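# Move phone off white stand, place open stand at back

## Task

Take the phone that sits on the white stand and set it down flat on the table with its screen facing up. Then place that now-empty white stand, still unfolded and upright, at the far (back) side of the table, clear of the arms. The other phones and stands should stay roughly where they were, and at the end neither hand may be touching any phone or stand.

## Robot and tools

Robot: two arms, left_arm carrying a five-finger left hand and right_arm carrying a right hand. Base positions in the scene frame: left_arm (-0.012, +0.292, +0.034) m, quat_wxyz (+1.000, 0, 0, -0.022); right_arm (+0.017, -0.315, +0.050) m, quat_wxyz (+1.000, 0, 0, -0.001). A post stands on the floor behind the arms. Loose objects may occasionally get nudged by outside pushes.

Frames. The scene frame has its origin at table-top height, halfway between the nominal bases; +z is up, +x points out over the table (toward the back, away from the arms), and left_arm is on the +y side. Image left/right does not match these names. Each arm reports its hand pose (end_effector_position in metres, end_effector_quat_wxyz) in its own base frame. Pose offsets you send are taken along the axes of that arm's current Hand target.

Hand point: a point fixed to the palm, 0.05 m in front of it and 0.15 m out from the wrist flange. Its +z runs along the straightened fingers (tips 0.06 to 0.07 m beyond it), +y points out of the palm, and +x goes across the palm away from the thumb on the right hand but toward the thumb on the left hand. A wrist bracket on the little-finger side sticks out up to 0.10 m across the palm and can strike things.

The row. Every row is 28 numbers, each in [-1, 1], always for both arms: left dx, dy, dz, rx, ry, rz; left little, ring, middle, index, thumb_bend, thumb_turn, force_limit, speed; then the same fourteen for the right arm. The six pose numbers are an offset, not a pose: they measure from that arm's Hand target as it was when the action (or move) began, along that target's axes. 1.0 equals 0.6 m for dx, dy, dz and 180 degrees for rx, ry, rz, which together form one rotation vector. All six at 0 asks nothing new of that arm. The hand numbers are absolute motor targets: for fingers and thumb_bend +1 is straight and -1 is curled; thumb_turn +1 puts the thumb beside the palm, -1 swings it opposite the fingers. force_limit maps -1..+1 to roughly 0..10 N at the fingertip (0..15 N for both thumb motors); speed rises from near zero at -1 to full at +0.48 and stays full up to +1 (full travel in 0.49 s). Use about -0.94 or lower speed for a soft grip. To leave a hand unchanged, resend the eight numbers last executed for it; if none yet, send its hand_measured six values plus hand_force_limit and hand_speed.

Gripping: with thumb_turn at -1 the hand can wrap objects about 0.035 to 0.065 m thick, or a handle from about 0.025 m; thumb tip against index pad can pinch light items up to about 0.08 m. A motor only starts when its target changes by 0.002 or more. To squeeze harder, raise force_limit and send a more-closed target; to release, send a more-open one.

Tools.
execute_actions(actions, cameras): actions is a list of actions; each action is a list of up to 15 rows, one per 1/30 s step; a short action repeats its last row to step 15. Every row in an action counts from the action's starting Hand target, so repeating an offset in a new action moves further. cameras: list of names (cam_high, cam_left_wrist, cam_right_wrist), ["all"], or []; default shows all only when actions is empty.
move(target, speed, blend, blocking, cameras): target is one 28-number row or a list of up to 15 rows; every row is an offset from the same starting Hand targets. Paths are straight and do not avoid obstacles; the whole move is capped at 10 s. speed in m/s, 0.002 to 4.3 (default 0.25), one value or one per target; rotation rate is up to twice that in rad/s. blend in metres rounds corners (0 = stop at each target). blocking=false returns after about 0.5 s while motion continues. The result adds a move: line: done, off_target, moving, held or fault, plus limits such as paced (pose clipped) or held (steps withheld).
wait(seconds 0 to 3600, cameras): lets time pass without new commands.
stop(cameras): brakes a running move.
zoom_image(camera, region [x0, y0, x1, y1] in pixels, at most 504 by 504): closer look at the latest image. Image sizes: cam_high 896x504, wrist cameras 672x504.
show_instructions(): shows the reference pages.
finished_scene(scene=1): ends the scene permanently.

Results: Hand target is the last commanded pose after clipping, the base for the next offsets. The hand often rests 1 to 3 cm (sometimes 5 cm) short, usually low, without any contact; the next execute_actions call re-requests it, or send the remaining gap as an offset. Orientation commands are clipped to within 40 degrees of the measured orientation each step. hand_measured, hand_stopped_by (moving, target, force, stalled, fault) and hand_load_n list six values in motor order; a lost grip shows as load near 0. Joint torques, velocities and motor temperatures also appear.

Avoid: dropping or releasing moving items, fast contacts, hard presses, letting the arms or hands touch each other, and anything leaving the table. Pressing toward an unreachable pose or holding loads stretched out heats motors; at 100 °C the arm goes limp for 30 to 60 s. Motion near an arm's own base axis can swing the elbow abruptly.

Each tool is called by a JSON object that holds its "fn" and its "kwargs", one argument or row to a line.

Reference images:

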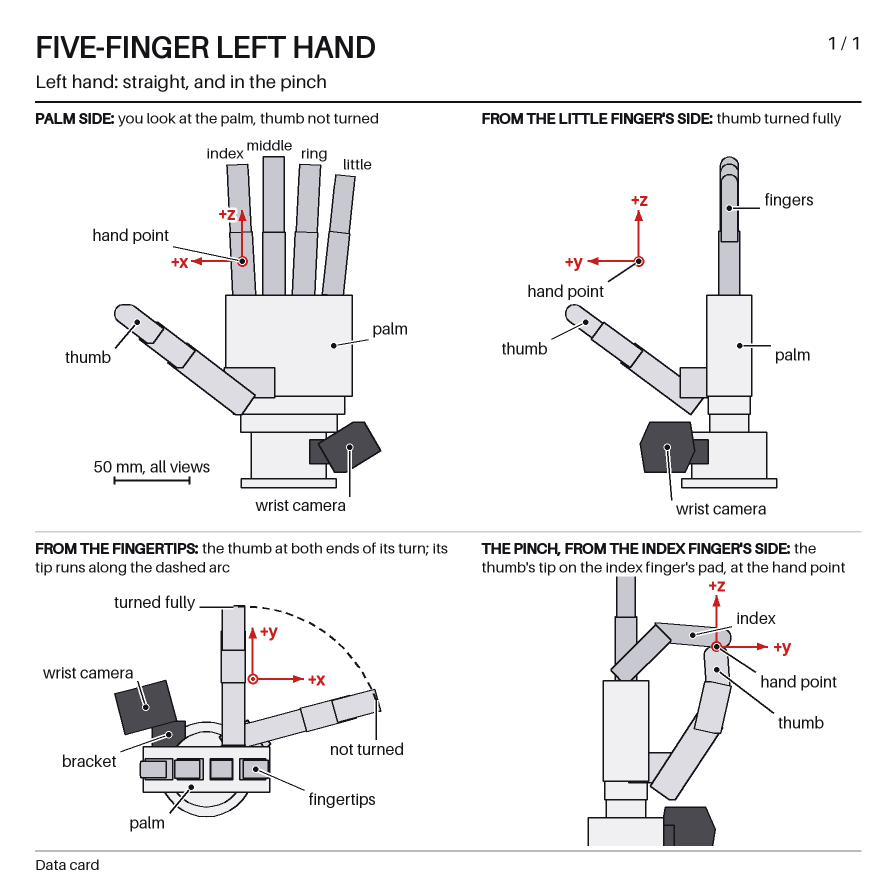

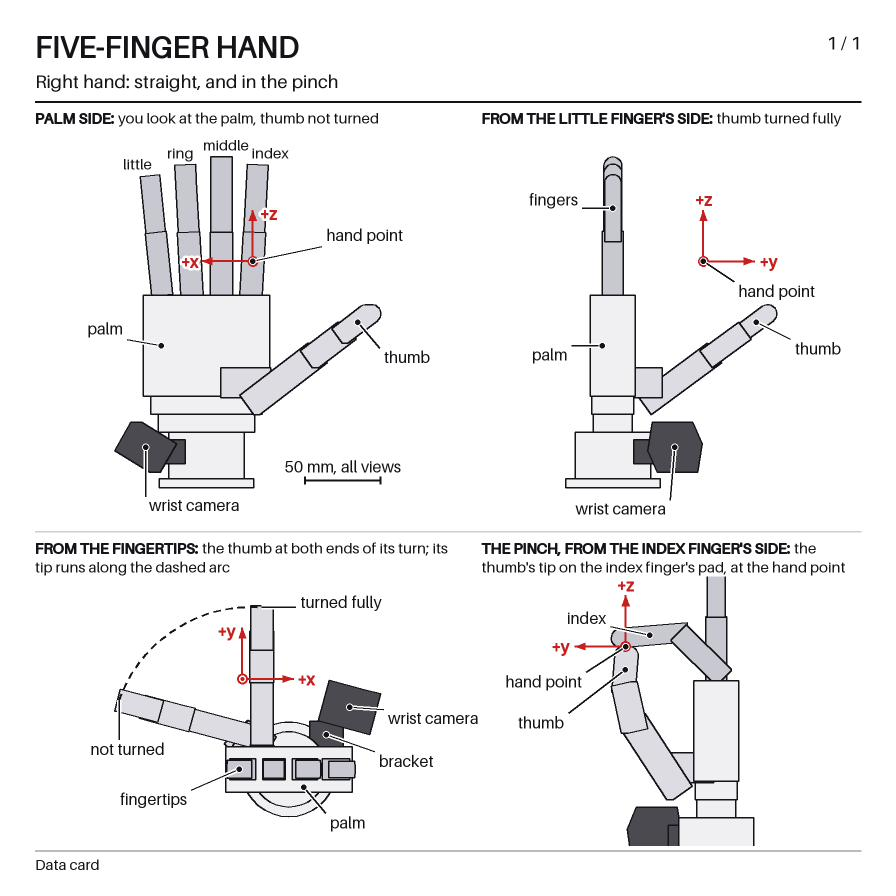

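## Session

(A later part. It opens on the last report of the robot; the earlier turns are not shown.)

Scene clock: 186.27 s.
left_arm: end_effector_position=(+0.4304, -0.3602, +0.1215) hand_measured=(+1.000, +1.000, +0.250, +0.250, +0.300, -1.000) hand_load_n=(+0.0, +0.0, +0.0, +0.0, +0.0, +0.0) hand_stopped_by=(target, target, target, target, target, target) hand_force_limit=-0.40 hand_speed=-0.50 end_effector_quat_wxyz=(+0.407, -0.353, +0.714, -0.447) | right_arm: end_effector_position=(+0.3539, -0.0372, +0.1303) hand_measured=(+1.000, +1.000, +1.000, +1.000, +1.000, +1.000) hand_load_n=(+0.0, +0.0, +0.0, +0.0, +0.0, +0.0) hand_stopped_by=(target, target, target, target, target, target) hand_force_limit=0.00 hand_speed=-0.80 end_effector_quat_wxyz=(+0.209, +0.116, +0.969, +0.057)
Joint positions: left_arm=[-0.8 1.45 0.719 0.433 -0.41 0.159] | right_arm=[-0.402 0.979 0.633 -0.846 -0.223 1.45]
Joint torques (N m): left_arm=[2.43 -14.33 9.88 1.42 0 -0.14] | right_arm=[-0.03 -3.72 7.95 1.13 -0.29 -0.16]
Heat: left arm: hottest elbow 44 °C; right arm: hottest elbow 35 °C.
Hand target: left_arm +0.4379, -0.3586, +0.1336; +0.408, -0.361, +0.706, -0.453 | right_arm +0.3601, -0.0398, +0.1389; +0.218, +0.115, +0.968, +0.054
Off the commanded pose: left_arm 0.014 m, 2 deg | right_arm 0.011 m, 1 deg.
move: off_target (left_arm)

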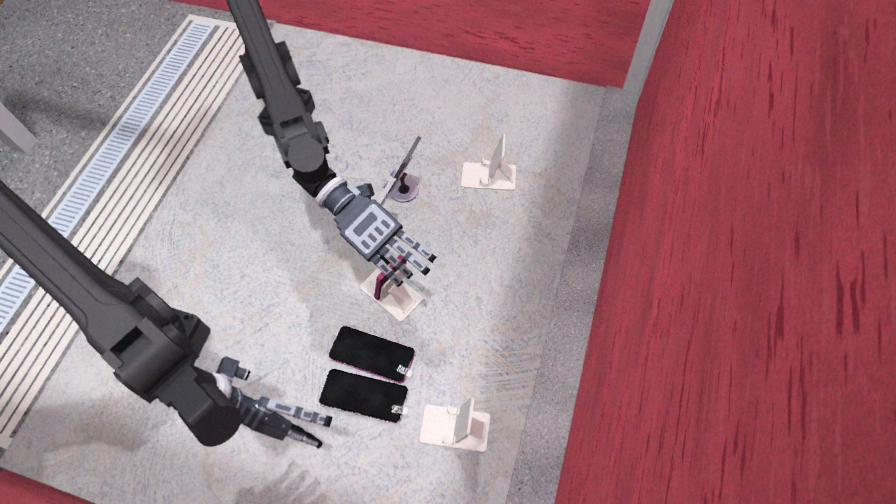

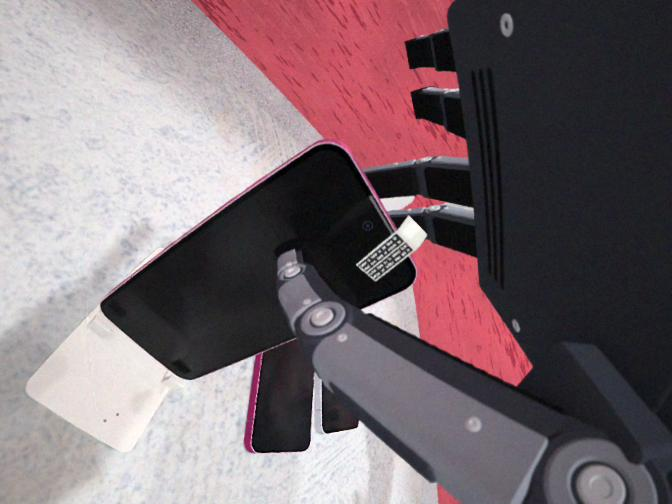

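{"fn": "move", "kwargs": {
  "target": [
    [0,0,0.0,0,0,0,1,1,0.0,0.0,0.1,-1,-0.7,-0.8,0,0,0,0,0,0,1,1,1,1,1,1,0,-0.8],
    [0.0,0.0,0.0,0,0,0.0,1,1,-0.1,-0.1,0.04,-1,-0.7,-0.94,0,0,0,0,0,0,1,1,1,1,1,1,0,-0.8]
  ],
  "cameras": ["cam_high","cam_left_wrist"],
  "speed": 0.06
}}

{"fn": "zoom_image", "kwargs": {
  "camera": "cam_high",
  "region": [340, 200, 450, 330]
}}

Scene clock: 190.20 s.
left_arm: end_effector_position=(+0.4303, -0.3603, +0.1219) hand_measured=(+1.000, +1.000, -0.100, -0.066, +0.068, -1.000) hand_load_n=(-0.5, +0.0, +2.0, +1.0, +3.5, +0.0) hand_stopped_by=(target, target, force, force, force, target) hand_force_limit=-0.70 hand_speed=-0.94 end_effector_quat_wxyz=(+0.407, -0.353, +0.714, -0.447) | right_arm: end_effector_position=(+0.3539, -0.0372, +0.1303) hand_measured=(+1.000, +1.000, +1.000, +1.000, +1.000, +1.000) hand_load_n=(+0.0, +0.0, +0.0, +0.0, +0.0, +0.0) hand_stopped_by=(target, target, target, target, target, target) hand_force_limit=0.00 hand_speed=-0.80 end_effector_quat_wxyz=(+0.209, +0.116, +0.969, +0.057)
Joint positions: left_arm=[-0.8 1.449 0.719 0.433 -0.41 0.157] | right_arm=[-0.402 0.979 0.633 -0.846 -0.223 1.45]
Joint torques (N m): left_arm=[1.79 -13.86 9.84 1.5 0.02 -0.11] | right_arm=[-0.15 -3.43 8.08 0.99 -0.26 -0.16]
Heat: left arm: hottest elbow 44 °C; right arm: hottest elbow 35 °C.
Hand target: left_arm +0.4378, -0.3586, +0.1335; +0.408, -0.361, +0.706, -0.453 | right_arm +0.3601, -0.0398, +0.1389; +0.218, +0.115, +0.968, +0.054
Off the commanded pose: left_arm 0.014 m, 1 deg | right_arm 0.011 m, 1 deg.
move: done; target 2's new numbers were sent with left_arm's hand 0.014 m and 1 deg from that target

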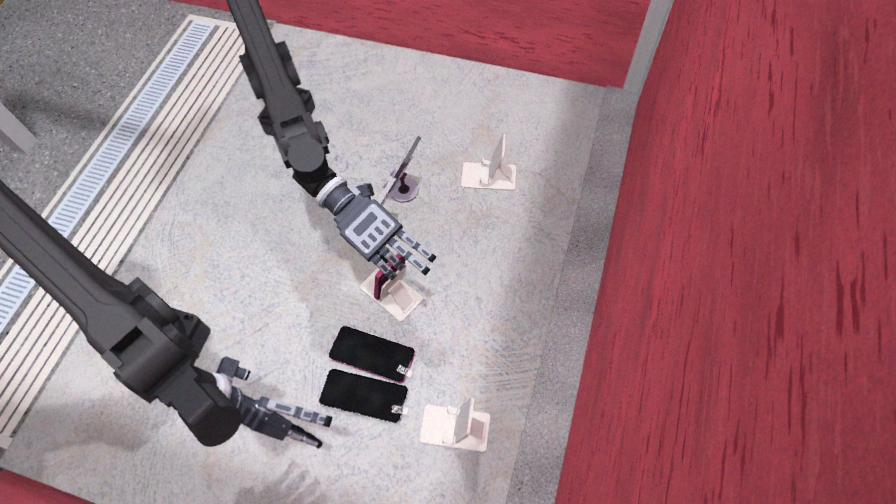

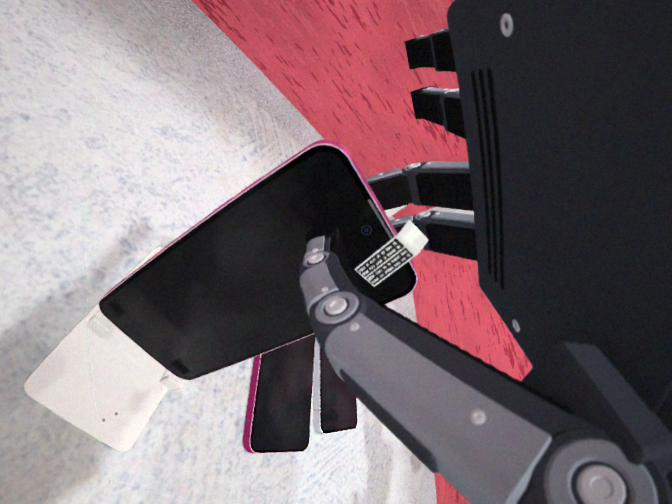

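Scaled by 3.877 from the camera's image (finer frame: 1280x720).

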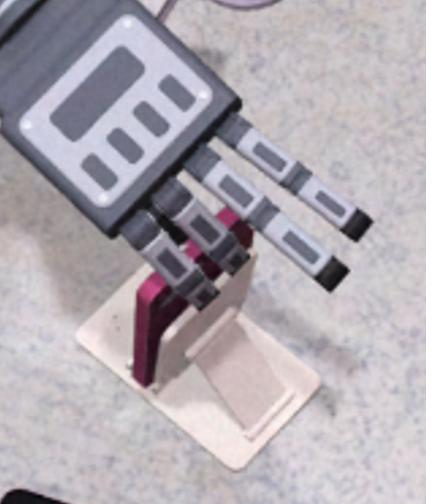

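{"fn": "move", "kwargs": {
  "target": [
    [0,0,0.0,0,0,0,1,1,-0.35,-0.35,-0.1,-1,0.2,-0.94,0,0,0,0,0,0,1,1,1,1,1,1,0,-0.8]
  ],
  "cameras": ["cam_left_wrist"],
  "speed": 0.06
}}

Scene clock: 191.53 s.
left_arm: end_effector_position=(+0.4301, -0.3604, +0.1220) hand_measured=(+1.000, +1.000, -0.108, -0.098, +0.056, -1.000) hand_load_n=(+0.0, +0.0, +6.5, +6.0, +9.0, +0.0) hand_stopped_by=(target, target, force, force, force, target) hand_force_limit=0.20 hand_speed=-0.94 end_effector_quat_wxyz=(+0.406, -0.354, +0.714, -0.448) | right_arm: end_effector_position=(+0.3539, -0.0372, +0.1303) hand_measured=(+1.000, +1.000, +1.000, +1.000, +1.000, +1.000) hand_load_n=(+0.0, +0.0, +0.0, +0.0, +0.0, +0.0) hand_stopped_by=(target, target, target, target, target, target) hand_force_limit=0.00 hand_speed=-0.80 end_effector_quat_wxyz=(+0.209, +0.116, +0.969, +0.057)
Joint positions: left_arm=[-0.8 1.449 0.719 0.431 -0.409 0.155] | right_arm=[-0.402 0.979 0.633 -0.846 -0.223 1.45]
Joint torques (N m): left_arm=[2.37 -13.39 9.76 1.57 0.04 -0.11] | right_arm=[-0.5 -3.78 7.98 1.05 -0.27 -0.17]
Heat: left arm: hottest elbow 44 °C; right arm: hottest elbow 35 °C.
Hand target: left_arm +0.4379, -0.3587, +0.1335; +0.408, -0.361, +0.706, -0.453 | right_arm +0.3601, -0.0398, +0.1389; +0.218, +0.115, +0.968, +0.054
Off the commanded pose: left_arm 0.014 m, 1 deg | right_arm 0.011 m, 1 deg.
move: done

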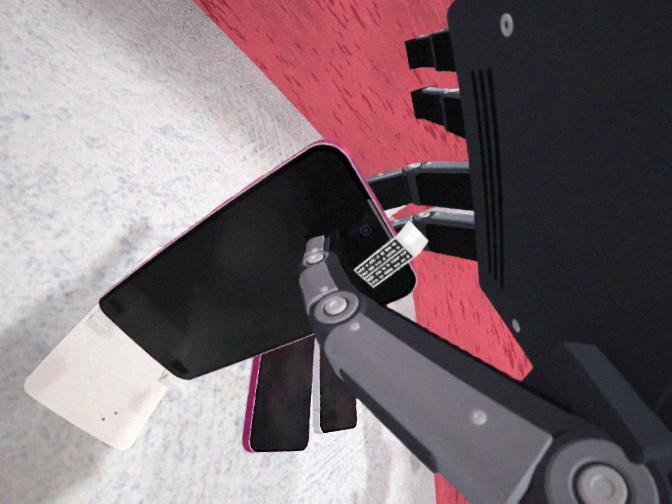

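{"fn": "move", "kwargs": {
  "target": [
    [-0.0355,-0.0935,0.012,0,0,0,1,1,-0.35,-0.35,-0.1,-1,0.2,-0.94,0,0,0,0,0,0,1,1,1,1,1,1,0,-0.8]
  ],
  "cameras": ["cam_high","cam_left_wrist"],
  "speed": 0.08
}}

{"fn": "zoom_image", "kwargs": {
  "camera": "cam_high",
  "region": [340, 170, 450, 330]
}}

Scene clock: 194.90 s.
left_arm: end_effector_position=(+0.4433, -0.3546, +0.1531) hand_measured=(+1.000, +1.000, -0.108, -0.098, +0.056, -1.000) hand_load_n=(+0.0, +0.0, +7.5, +6.0, +9.5, +0.0) hand_stopped_by=(target, target, force, force, force, target) hand_force_limit=0.20 hand_speed=-0.94 end_effector_quat_wxyz=(+0.396, -0.360, +0.726, -0.432) | right_arm: end_effector_position=(+0.3539, -0.0372, +0.1303) hand_measured=(+1.000, +1.000, +1.000, +1.000, +1.000, +1.000) hand_load_n=(+0.0, +0.5, -0.5, +0.0, +0.0, +0.0) hand_stopped_by=(target, target, target, target, target, target) hand_force_limit=0.00 hand_speed=-0.80 end_effector_quat_wxyz=(+0.209, +0.116, +0.969, +0.057)
Joint positions: left_arm=[-0.764 1.396 0.803 0.251 -0.376 0.152] | right_arm=[-0.402 0.979 0.633 -0.846 -0.223 1.45]
Joint torques (N m): left_arm=[1.73 -15.62 13.65 1.83 -0.01 0.05] | right_arm=[-0.21 -3.49 7.91 1.1 -0.24 -0.15]
Heat: left arm: hottest elbow 44 °C; right arm: hottest elbow 35 °C.
Hand target: left_arm +0.4610, -0.3608, +0.1894; +0.408, -0.361, +0.706, -0.453 | right_arm +0.3601, -0.0398, +0.1389; +0.218, +0.115, +0.968, +0.054
Off the commanded pose: left_arm 0.041 m, 4 deg | right_arm 0.011 m, 1 deg.
move: off_target (left_arm)

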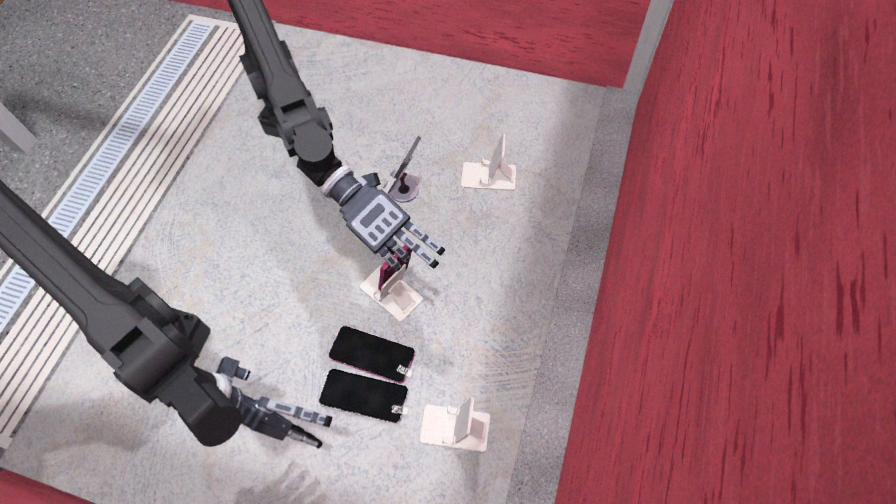

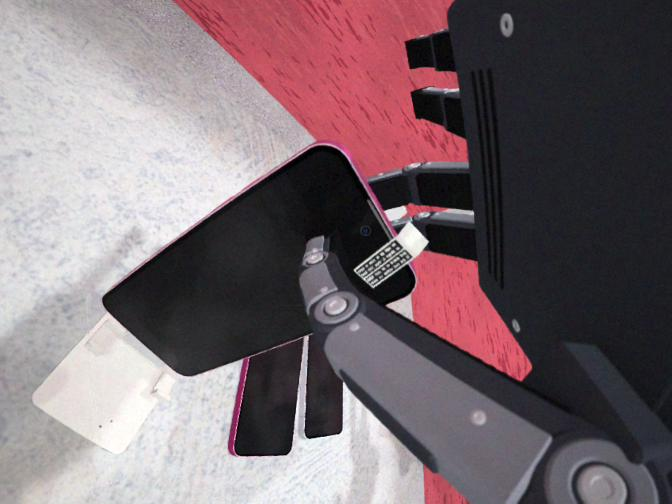

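Scaled by 3.150 from the camera's image (finer frame: 1280x720).

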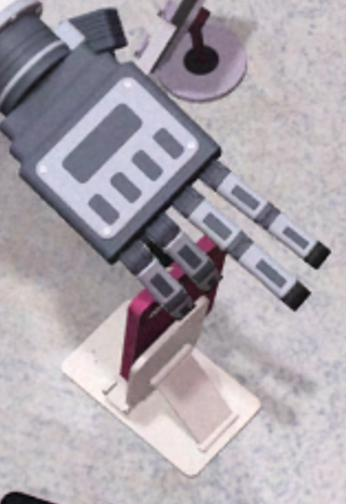

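{"fn": "move", "kwargs": {
  "target": [
    [-0.0278,-0.1418,-0.0455,0,0,0,1,1,-0.35,-0.35,-0.1,-1,0.2,-0.94,0,0,0,0,0,0,1,1,1,1,1,1,0,-0.8],
    [0.1802,-0.1198,-0.326,-0.2673,0.1633,0.0969,1,1,-0.35,-0.35,-0.1,-1,0.2,-0.94,0,0,0,0,0,0,1,1,1,1,1,1,0,-0.8]
  ],
  "cameras": ["cam_high","cam_left_wrist"],
  "speed": 0.12,
  "blend": [0.01,0]
}}

Scene clock: 214.53 s.
left_arm: end_effector_position=(+0.2498, -0.3991, +0.2604) hand_measured=(+1.000, +1.000, -0.108, -0.098, +0.056, -1.000) hand_load_n=(+0.0, +0.0, +8.0, +6.5, +11.5, +0.0) hand_stopped_by=(target, target, force, force, force, target) hand_force_limit=0.20 hand_speed=-0.94 end_effector_quat_wxyz=(+0.101, -0.264, +0.951, -0.122) | right_arm: end_effector_position=(+0.3539, -0.0372, +0.1303) hand_measured=(+1.000, +1.000, +1.000, +1.000, +1.000, +1.000) hand_load_n=(+0.0, +0.0, +0.0, +0.0, +0.0, +0.0) hand_stopped_by=(target, target, target, target, target, target) hand_force_limit=0.00 hand_speed=-0.80 end_effector_quat_wxyz=(+0.209, +0.116, +0.969, +0.057)
Joint positions: left_arm=[-1.001 1.519 1.583 -1.34 -0.119 0.046] | right_arm=[-0.402 0.979 0.633 -0.846 -0.223 1.45]
Joint torques (N m): left_arm=[0.5 -15.62 14.58 0.28 0.03 -0.12] | right_arm=[-0.21 -3.43 7.9 1.03 -0.29 -0.13]
Motor temperatures (°C): left_arm=[26 35 50 26 23 25] | right_arm=[29 33 35 26 29 30]
Heat: left arm: hottest elbow 50 °C; right arm: hottest elbow 35 °C.
Hand target: left_arm +0.2505, -0.4122, +0.2797; +0.103, -0.264, +0.949, -0.140 | right_arm +0.3601, -0.0398, +0.1389; +0.218, +0.115, +0.968, +0.054
Off the commanded pose: left_arm 0.023 m, 2 deg | right_arm 0.011 m, 1 deg.
move: off_target (left_arm)

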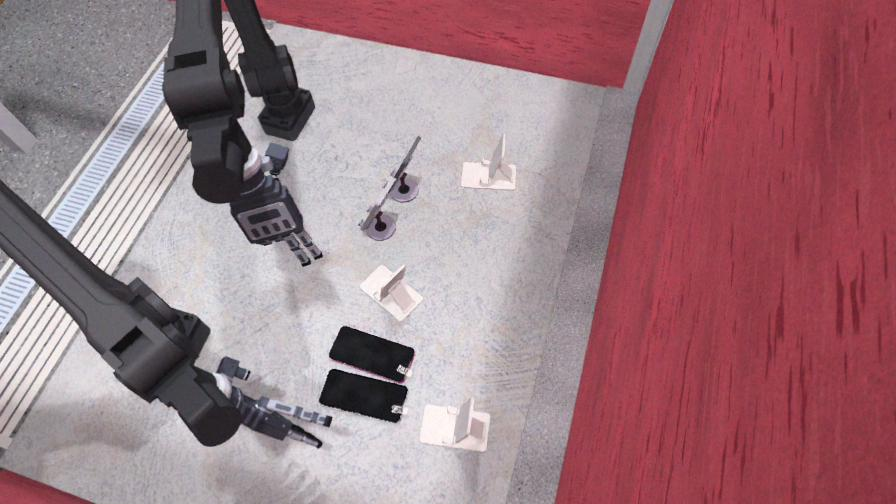

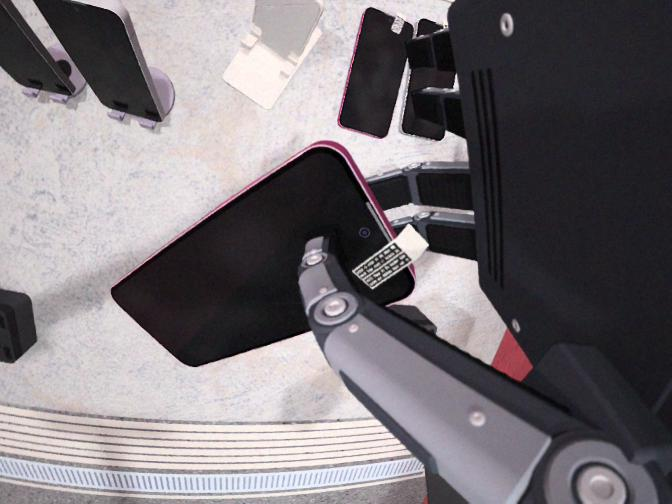

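{"fn": "move", "kwargs": {
  "target": [0.0425,0.112,0.329,0,0,0,1,1,-0.35,-0.35,-0.1,-1,0.2,-0.94,0,0,0,0,0,0,1,1,1,1,1,1,0,-0.8],
  "cameras": ["cam_high","cam_left_wrist"],
  "speed": 0.12
}}

{"fn": "zoom_image", "kwargs": {
  "camera": "cam_high",
  "region": [180, 130, 380, 330]
}}

Scene clock: 220.47 s.
left_arm: end_effector_position=(+0.2525, -0.4033, +0.0671) hand_measured=(+1.000, +1.000, -0.108, -0.098, +0.056, -1.000) hand_load_n=(+0.0, +0.0, +8.0, +6.5, +12.0, +0.0) hand_stopped_by=(target, target, force, force, force, target) hand_force_limit=0.20 hand_speed=-0.94 end_effector_quat_wxyz=(+0.103, -0.265, +0.950, -0.129) | right_arm: end_effector_position=(+0.3539, -0.0372, +0.1303) hand_measured=(+1.000, +1.000, +1.000, +1.000, +1.000, +1.000) hand_load_n=(+0.0, +0.0, +0.0, +0.0, -0.5, +0.0) hand_stopped_by=(target, target, target, target, target, target) hand_force_limit=0.00 hand_speed=-0.80 end_effector_quat_wxyz=(+0.209, +0.116, +0.969, +0.057)
Joint positions: left_arm=[-1.001 1.615 1.176 -0.822 -0.119 0.046] | right_arm=[-0.402 0.979 0.633 -0.846 -0.223 1.45]
Joint torques (N m): left_arm=[0.62 -16.32 9.37 1.44 0.01 -0.18] | right_arm=[0.15 -3.31 7.94 1.13 -0.27 -0.17]
Heat: left arm: hottest elbow 50 °C; right arm: hottest elbow 35 °C.
Hand target: left_arm +0.2506, -0.4121, +0.0698; +0.103, -0.264, +0.949, -0.140 | right_arm +0.3601, -0.0398, +0.1389; +0.218, +0.115, +0.968, +0.054
Off the commanded pose: left_arm 0.009 m, 1 deg | right_arm 0.011 m, 1 deg.
move: done

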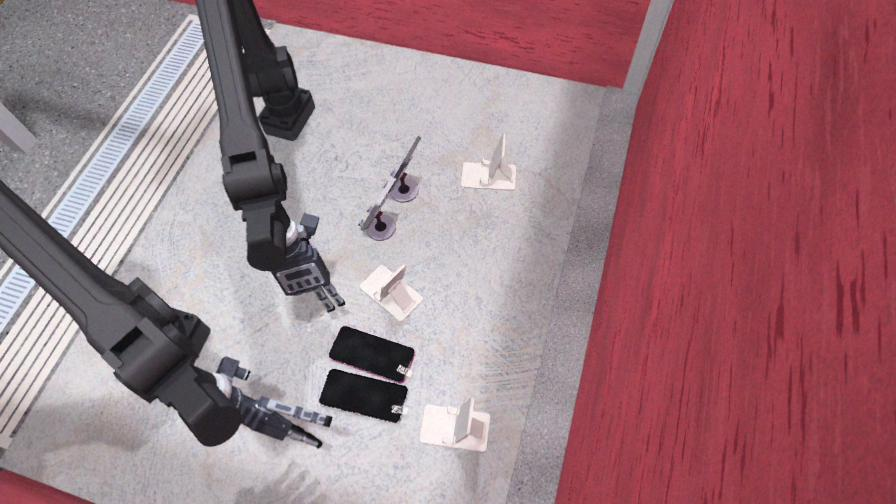

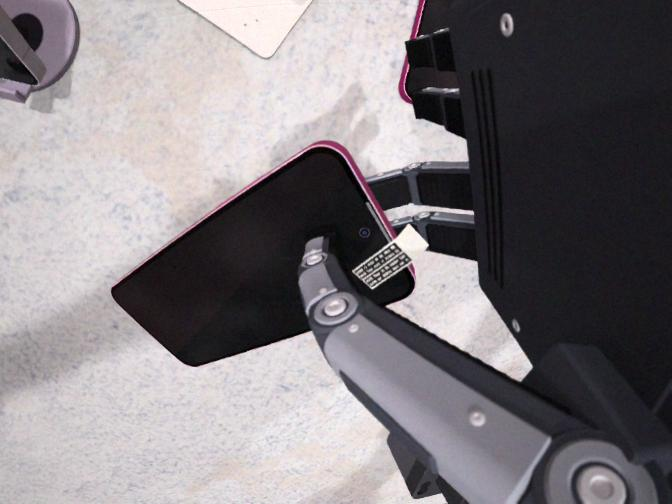

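Scaled by 2.520 from the camera's image (finer frame: 1280x720).

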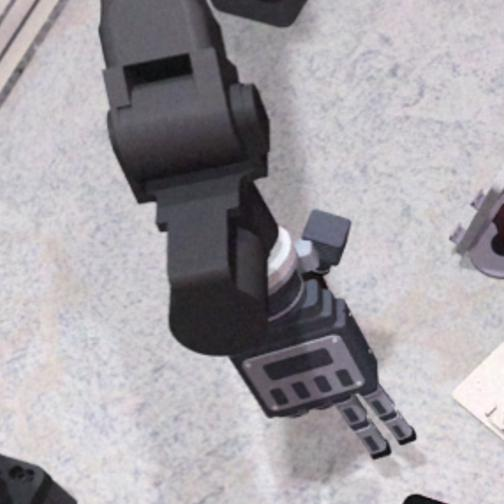

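{"fn": "move", "kwargs": {
  "target": [
    [0,0,0,0,0,0,-0.3,-0.08,-0.35,-0.35,-0.1,-1,-0.6,-0.7,0,0,0,0,0,0,1,1,1,1,1,1,0,-0.8],
    [0.0091,0.024,0.0705,0,0,0,-0.3,-0.08,-0.35,-0.35,-0.1,-1,-0.6,-0.7,0,0,0,0,0,0,1,1,1,1,1,1,0,-0.8]
  ],
  "cameras": ["cam_high","cam_left_wrist"],
  "speed": 0.06
}}

{"fn": "zoom_image", "kwargs": {
  "camera": "cam_high",
  "region": [220, 200, 380, 360]
}}

Scene clock: 228.00 s.
left_arm: end_effector_position=(+0.2540, -0.4056, +0.0313) hand_measured=(-0.300, -0.080, -0.108, -0.098, +0.056, -1.000) hand_load_n=(+0.0, +0.0, +7.5, +5.5, +8.0, +0.0) hand_stopped_by=(target, target, force, force, force, target) hand_force_limit=-0.60 hand_speed=-0.70 end_effector_quat_wxyz=(+0.105, -0.265, +0.949, -0.135) | right_arm: end_effector_position=(+0.3539, -0.0372, +0.1303) hand_measured=(+1.000, +1.000, +1.000, +1.000, +1.000, +1.000) hand_load_n=(+0.0, +0.0, +0.0, +0.0, +0.0, +0.0) hand_stopped_by=(target, target, target, target, target, target) hand_force_limit=0.00 hand_speed=-0.80 end_effector_quat_wxyz=(+0.209, +0.116, +0.969, +0.057)
Joint positions: left_arm=[-1.001 1.658 1.123 -0.713 -0.119 0.045] | right_arm=[-0.402 0.979 0.633 -0.846 -0.223 1.45]
Joint torques (N m): left_arm=[0.5 -15.33 7.98 1.76 0.03 -0.15] | right_arm=[0.15 -3.43 7.99 1.16 -0.22 -0.16]
Heat: left arm: hottest elbow 48 °C; right arm: hottest elbow 36 °C.
Hand target: left_arm +0.2506, -0.4120, +0.0247; +0.103, -0.264, +0.949, -0.140 | right_arm +0.3601, -0.0398, +0.1389; +0.218, +0.115, +0.968, +0.054
Off the commanded pose: left_arm 0.010 m, 1 deg | right_arm 0.011 m, 1 deg.
move: done

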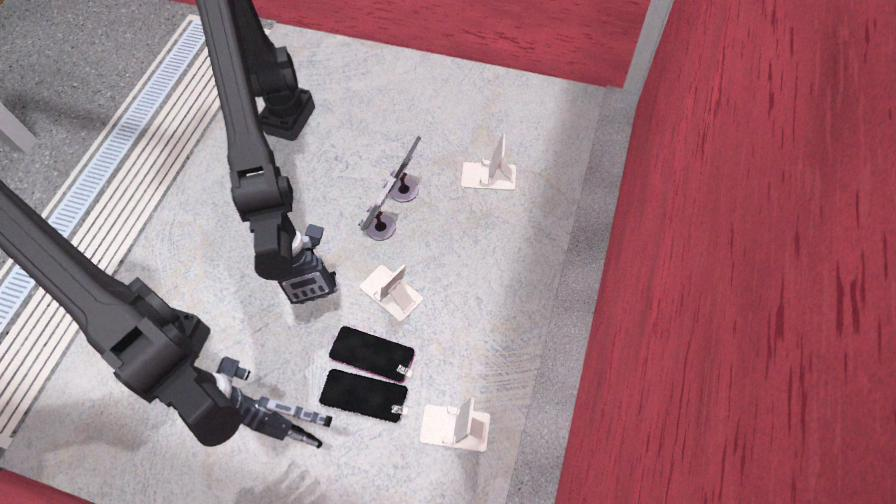

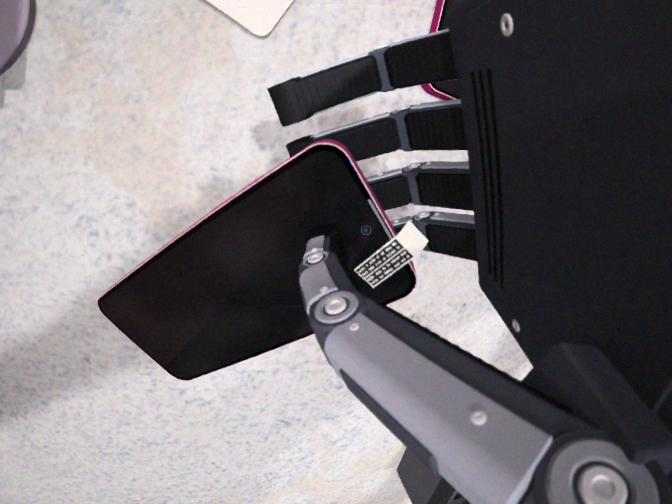

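Scaled by 3.150 from the camera's image (finer frame: 1280x720).

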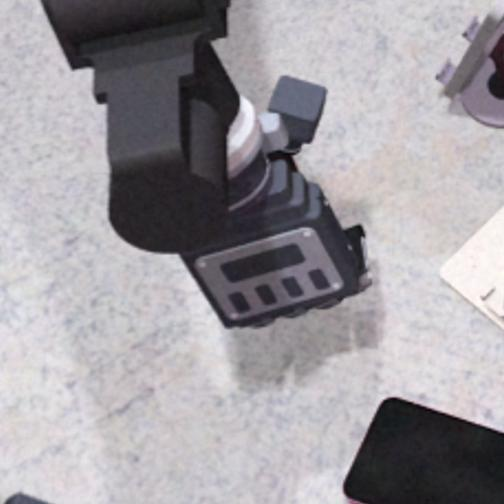

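{"fn": "move", "kwargs": {
  "target": [
    [0.0015,0.0042,0.0413,-0.0623,0.0237,0,-0.3,-0.08,-0.35,-0.35,-0.1,-1,-0.6,-0.7,0,0,0,0,0,0,1,1,1,1,1,1,0,-0.8]
  ],
  "cameras": ["cam_high","cam_left_wrist"],
  "speed": 0.04
}}

{"fn": "zoom_image", "kwargs": {
  "camera": "cam_left_wrist",
  "region": [60, 0, 500, 440]
}}

Scene clock: 236.13 s.
left_arm: end_effector_position=(+0.2536, -0.4146, +0.0082) hand_measured=(-0.300, -0.080, -0.108, -0.098, +0.056, -1.000) hand_load_n=(+0.0, +1.0, +8.5, +6.0, +7.0, -1.0) hand_stopped_by=(target, target, force, force, force, target) hand_force_limit=-0.60 hand_speed=-0.70 end_effector_quat_wxyz=(+0.051, -0.258, +0.963, -0.067) | right_arm: end_effector_position=(+0.3539, -0.0372, +0.1303) hand_measured=(+1.000, +1.000, +1.000, +1.000, +1.000, +1.000) hand_load_n=(+0.0, +0.0, +0.0, +0.0, +0.0, +0.0) hand_stopped_by=(target, target, target, target, target, target) hand_force_limit=0.00 hand_speed=-0.80 end_effector_quat_wxyz=(+0.209, +0.116, +0.969, +0.057)
Joint positions: left_arm=[-0.987 1.811 1.265 -0.866 -0.054 0.065] | right_arm=[-0.402 0.979 0.633 -0.846 -0.223 1.45]
Joint torques (N m): left_arm=[2.49 -15.97 9.94 -0.02 0.36 -0.18] | right_arm=[0.09 -3.31 7.97 1.18 -0.26 -0.16]
Heat: left arm: hottest elbow 47 °C; right arm: hottest elbow 36 °C.
Hand target: left_arm +0.2552, -0.4157, +0.0005; +0.042, -0.268, +0.961, -0.056 | right_arm +0.3601, -0.0398, +0.1389; +0.218, +0.115, +0.968, +0.054
Off the commanded pose: left_arm 0.008 m, 2 deg | right_arm 0.011 m, 1 deg.
move: done

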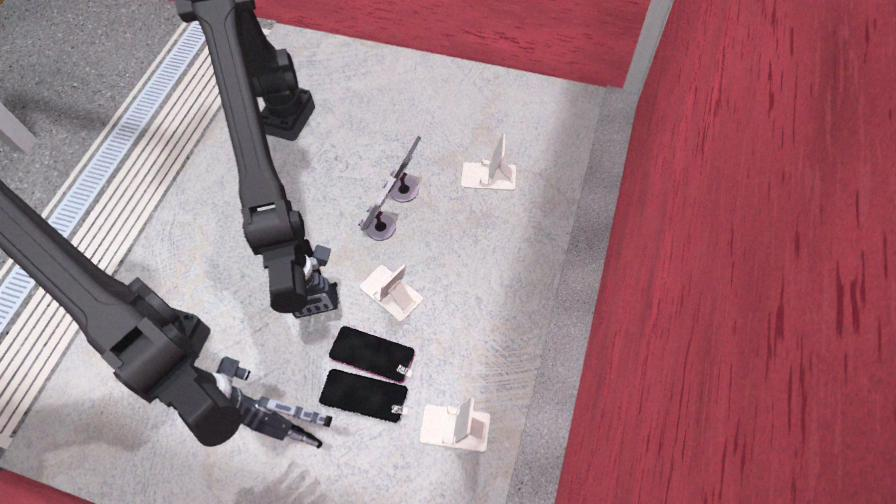

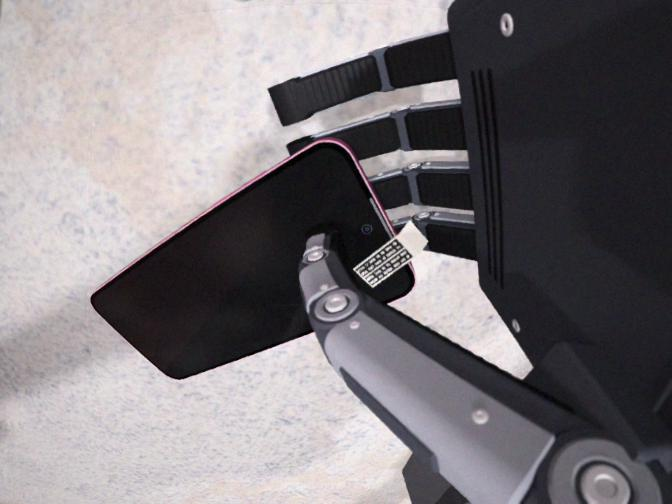

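Scaled by 1.145 from the camera's image (finer frame: 960x720).

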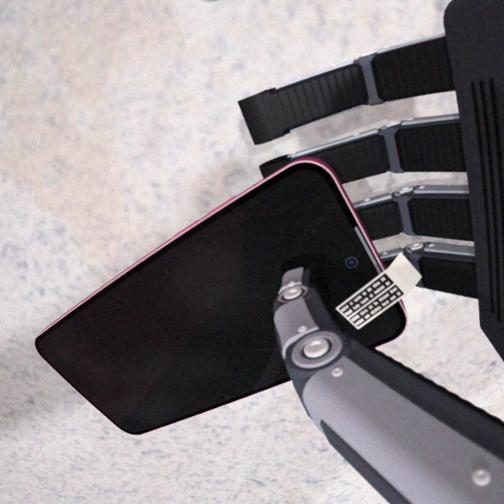

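{"fn": "move", "kwargs": {
  "target": [
    [0,0,0,0,0,0,-0.3,-0.08,-0.35,-0.35,0.3,-1,-0.6,-0.85,0,0,0,0,0,0,1,1,1,1,1,1,0,-0.8]
  ],
  "cameras": ["cam_left_wrist"],
  "speed": 0.04
}}

Scene clock: 239.93 s.
left_arm: end_effector_position=(+0.2511, -0.4141, +0.0007) hand_measured=(-0.300, -0.080, -0.108, -0.098, +0.300, -1.000) hand_load_n=(+0.0, +0.0, +0.0, +1.0, +0.0, +0.0) hand_stopped_by=(target, target, force, force, target, target) hand_force_limit=-0.60 hand_speed=-0.85 end_effector_quat_wxyz=(+0.044, -0.259, +0.963, -0.061) | right_arm: end_effector_position=(+0.3539, -0.0372, +0.1303) hand_measured=(+1.000, +1.000, +1.000, +1.000, +1.000, +1.000) hand_load_n=(+0.0, +0.0, +0.0, +0.0, +0.0, +0.0) hand_stopped_by=(target, target, target, target, target, target) hand_force_limit=0.00 hand_speed=-0.80 end_effector_quat_wxyz=(+0.209, +0.116, +0.969, +0.057)
Joint positions: left_arm=[-0.987 1.827 1.265 -0.866 -0.046 0.061] | right_arm=[-0.402 0.979 0.633 -0.846 -0.223 1.45]
Joint torques (N m): left_arm=[1.9 -17.9 9.68 -0.05 0.08 -0.12] | right_arm=[0.21 -3.78 7.86 0.98 -0.28 -0.16]
Heat: left arm: hottest elbow 46 °C; right arm: hottest elbow 36 °C.
Hand target: left_arm +0.2551, -0.4157, +0.0004; +0.041, -0.268, +0.961, -0.056 | right_arm +0.3601, -0.0398, +0.1389; +0.218, +0.115, +0.968, +0.054
Off the commanded pose: left_arm 0.004 m, 1 deg | right_arm 0.011 m, 1 deg.
move: done

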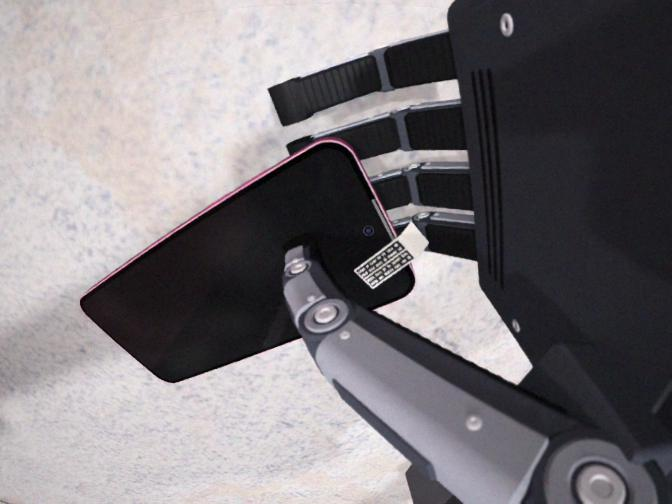

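{"fn": "move", "kwargs": {
  "target": [
    [-0.0234,-0.0617,0.0088,0,0,0,-0.3,-0.08,-0.35,-0.35,0.3,-1,-0.6,-0.85,0,0,0,0,0,0,1,1,1,1,1,1,0,-0.8]
  ],
  "cameras": ["cam_left_wrist","cam_high"],
  "speed": 0.05
}}

Scene clock: 242.20 s.
left_arm: end_effector_position=(+0.2729, -0.4325, -0.0051) hand_measured=(-0.300, -0.080, -0.108, -0.098, +0.300, -1.000) hand_load_n=(+0.0, +0.0, +1.0, +0.0, +0.0, +0.0) hand_stopped_by=(target, target, force, force, target, target) hand_force_limit=-0.60 hand_speed=-0.85 end_effector_quat_wxyz=(+0.039, -0.267, +0.962, -0.050) | right_arm: end_effector_position=(+0.3539, -0.0372, +0.1303) hand_measured=(+1.000, +1.000, +1.000, +1.000, +1.000, +1.000) hand_load_n=(+0.0, +0.0, +0.0, +0.0, +0.0, +0.0) hand_stopped_by=(target, target, target, target, target, target) hand_force_limit=0.00 hand_speed=-0.80 end_effector_quat_wxyz=(+0.209, +0.116, +0.969, +0.057)
Joint positions: left_arm=[-0.97 1.911 1.374 -0.915 -0.043 0.062] | right_arm=[-0.402 0.979 0.633 -0.846 -0.223 1.45]
Joint torques (N m): left_arm=[2.37 -18.37 11.6 0.13 0.04 0.1] | right_arm=[0.21 -3.9 7.95 1.17 -0.25 -0.19]
Heat: left arm: hottest elbow 46 °C; right arm: hottest elbow 36 °C.
Hand target: left_arm +0.2866, -0.4404, +0.0007; +0.042, -0.268, +0.961, -0.056 | right_arm +0.3601, -0.0398, +0.1389; +0.218, +0.115, +0.968, +0.054
Off the commanded pose: left_arm 0.017 m, 1 deg | right_arm 0.011 m, 1 deg.
move: off_target (left_arm)
Images, in order (width x height): cam_high 896x504, cam_left_wrist 672x504.

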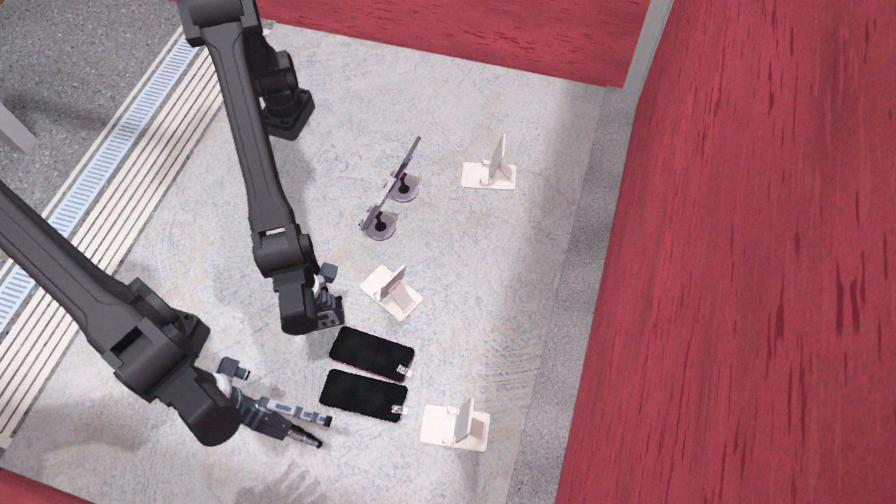

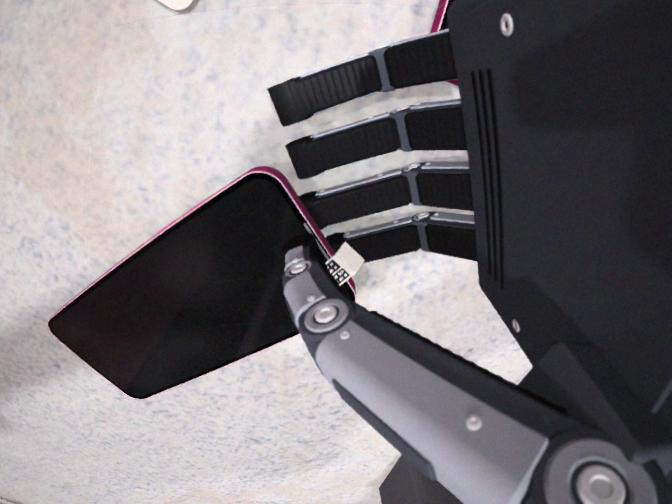

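{"fn": "move", "kwargs": {
  "target": [
    [0.0093,-0.0197,0.0025,0,0,0,-0.3,-0.08,-0.35,-0.35,0.3,-1,-0.6,-0.85,0,0,0,0,0,0,1,1,1,1,1,1,0,-0.8]
  ],
  "cameras": ["cam_left_wrist","cam_high"],
  "speed": 0.05
}}

Scene clock: 248.83 s.
left_arm: end_effector_position=(+0.2790, -0.4415, -0.0044) hand_measured=(-0.300, -0.080, -0.108, -0.098, +0.300, -1.000) hand_load_n=(+0.0, +0.0, +0.0, +0.5, +0.0, +0.0) hand_stopped_by=(target, target, force, force, target, target) hand_force_limit=-0.60 hand_speed=-0.85 end_effector_quat_wxyz=(+0.039, -0.267, +0.962, -0.049) | right_arm: end_effector_position=(+0.3539, -0.0372, +0.1303) hand_measured=(+1.000, +1.000, +1.000, +1.000, +1.000, +1.000) hand_load_n=(+0.0, +0.0, +0.0, +0.0, +0.0, +0.0) hand_stopped_by=(target, target, target, target, target, target) hand_force_limit=0.00 hand_speed=-0.80 end_effector_quat_wxyz=(+0.209, +0.116, +0.969, +0.057)
Joint positions: left_arm=[-0.97 1.935 1.415 -0.932 -0.043 0.062] | right_arm=[-0.402 0.979 0.633 -0.846 -0.223 1.45]
Joint torques (N m): left_arm=[1.38 -19.9 12.08 0.14 0.03 -0.05] | right_arm=[-0.03 -3.37 7.92 1.16 -0.27 -0.15]
Heat: left arm: hottest elbow 47 °C; right arm: hottest elbow 36 °C.
Hand target: left_arm +0.2880, -0.4535, +0.0005; +0.042, -0.268, +0.961, -0.056 | right_arm +0.3601, -0.0398, +0.1389; +0.218, +0.115, +0.968, +0.054
Off the commanded pose: left_arm 0.016 m, 1 deg | right_arm 0.011 m, 1 deg.
move: off_target (left_arm)
Images, in order (width x height): cam_high 896x504, cam_left_wrist 672x504.

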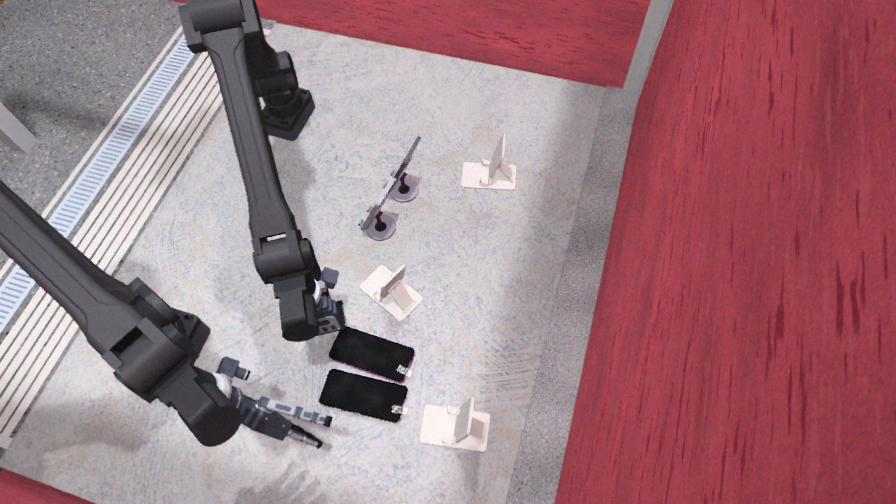

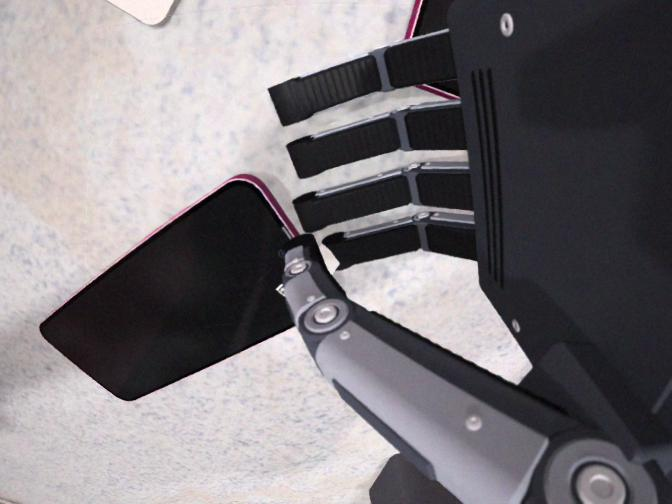

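{"fn": "zoom_image", "kwargs": {
  "camera": "cam_left_wrist",
  "region": [220, 140, 420, 340]
}}

Scaled by 2.520 from the camera's image (finer frame: 960x720).

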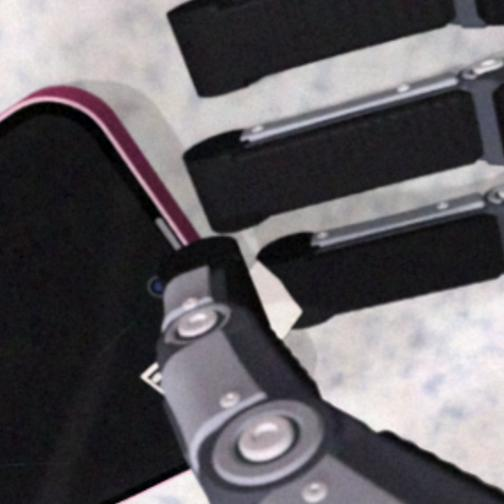

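{"fn": "move", "kwargs": {
  "target": [
    [-0.005,-0.025,-0.03,0,0,0,-0.3,-0.08,-0.35,-0.35,0.3,-1,-0.6,-0.85,0,0,0,0,0,0,1,1,1,1,1,1,0,-0.8],
    [-0.01,-0.046,-0.25,0,0,0,-0.3,-0.08,-0.35,-0.35,0.3,-1,-0.6,-0.85,0,0,0,0,0,0,1,1,1,1,1,1,0,-0.8]
  ],
  "cameras": ["cam_left_wrist","cam_high"],
  "speed": 0.08,
  "blend": [0.01,0]
}}

Scene clock: 254.17 s.
left_arm: end_effector_position=(+0.2859, -0.4516, +0.1344) hand_measured=(-0.300, -0.080, -0.108, -0.098, +0.300, -1.000) hand_load_n=(+0.0, +0.0, +0.0, +0.0, +0.0, +0.0) hand_stopped_by=(target, target, force, force, target, target) hand_force_limit=-0.60 hand_speed=-0.85 end_effector_quat_wxyz=(+0.036, -0.267, +0.962, -0.039) | right_arm: end_effector_position=(+0.3539, -0.0372, +0.1303) hand_measured=(+1.000, +1.000, +1.000, +1.000, +1.000, +1.000) hand_load_n=(+0.0, +0.0, +0.0, +0.0, +0.0, +0.0) hand_stopped_by=(target, target, target, target, target, target) hand_force_limit=0.00 hand_speed=-0.80 end_effector_quat_wxyz=(+0.209, +0.116, +0.969, +0.057)
Joint positions: left_arm=[-0.97 1.856 1.682 -1.299 -0.043 0.062] | right_arm=[-0.402 0.979 0.633 -0.846 -0.223 1.45]
Joint torques (N m): left_arm=[1.85 -21.77 12.68 -0.06 0.01 -0.09] | right_arm=[-0.21 -3.6 7.98 1.13 -0.27 -0.18]
Heat: left arm: hottest elbow 47 °C; right arm: hottest elbow 36 °C.
Hand target: left_arm +0.2906, -0.4610, +0.1528; +0.041, -0.268, +0.961, -0.056 | right_arm +0.3601, -0.0398, +0.1389; +0.218, +0.115, +0.968, +0.054
Off the commanded pose: left_arm 0.021 m, 2 deg | right_arm 0.011 m, 1 deg.
move: off_target (left_arm)
Images, in order (width x height): cam_high 896x504, cam_left_wrist 672x504.

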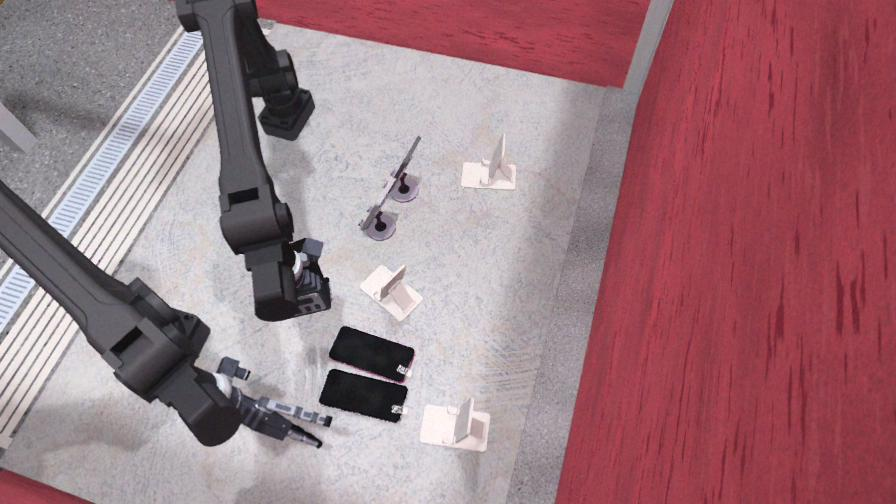

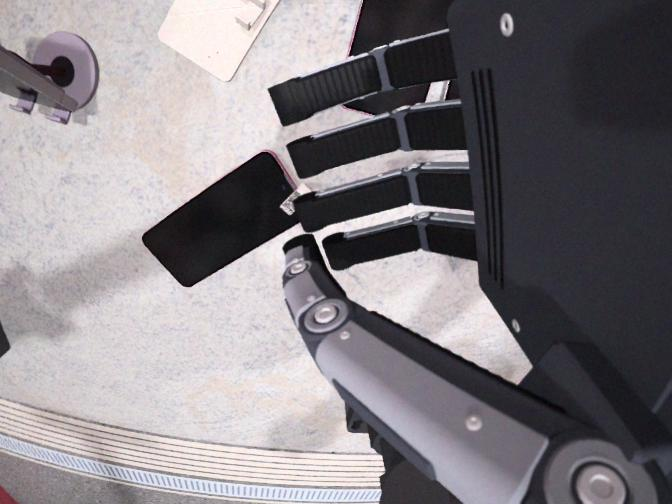

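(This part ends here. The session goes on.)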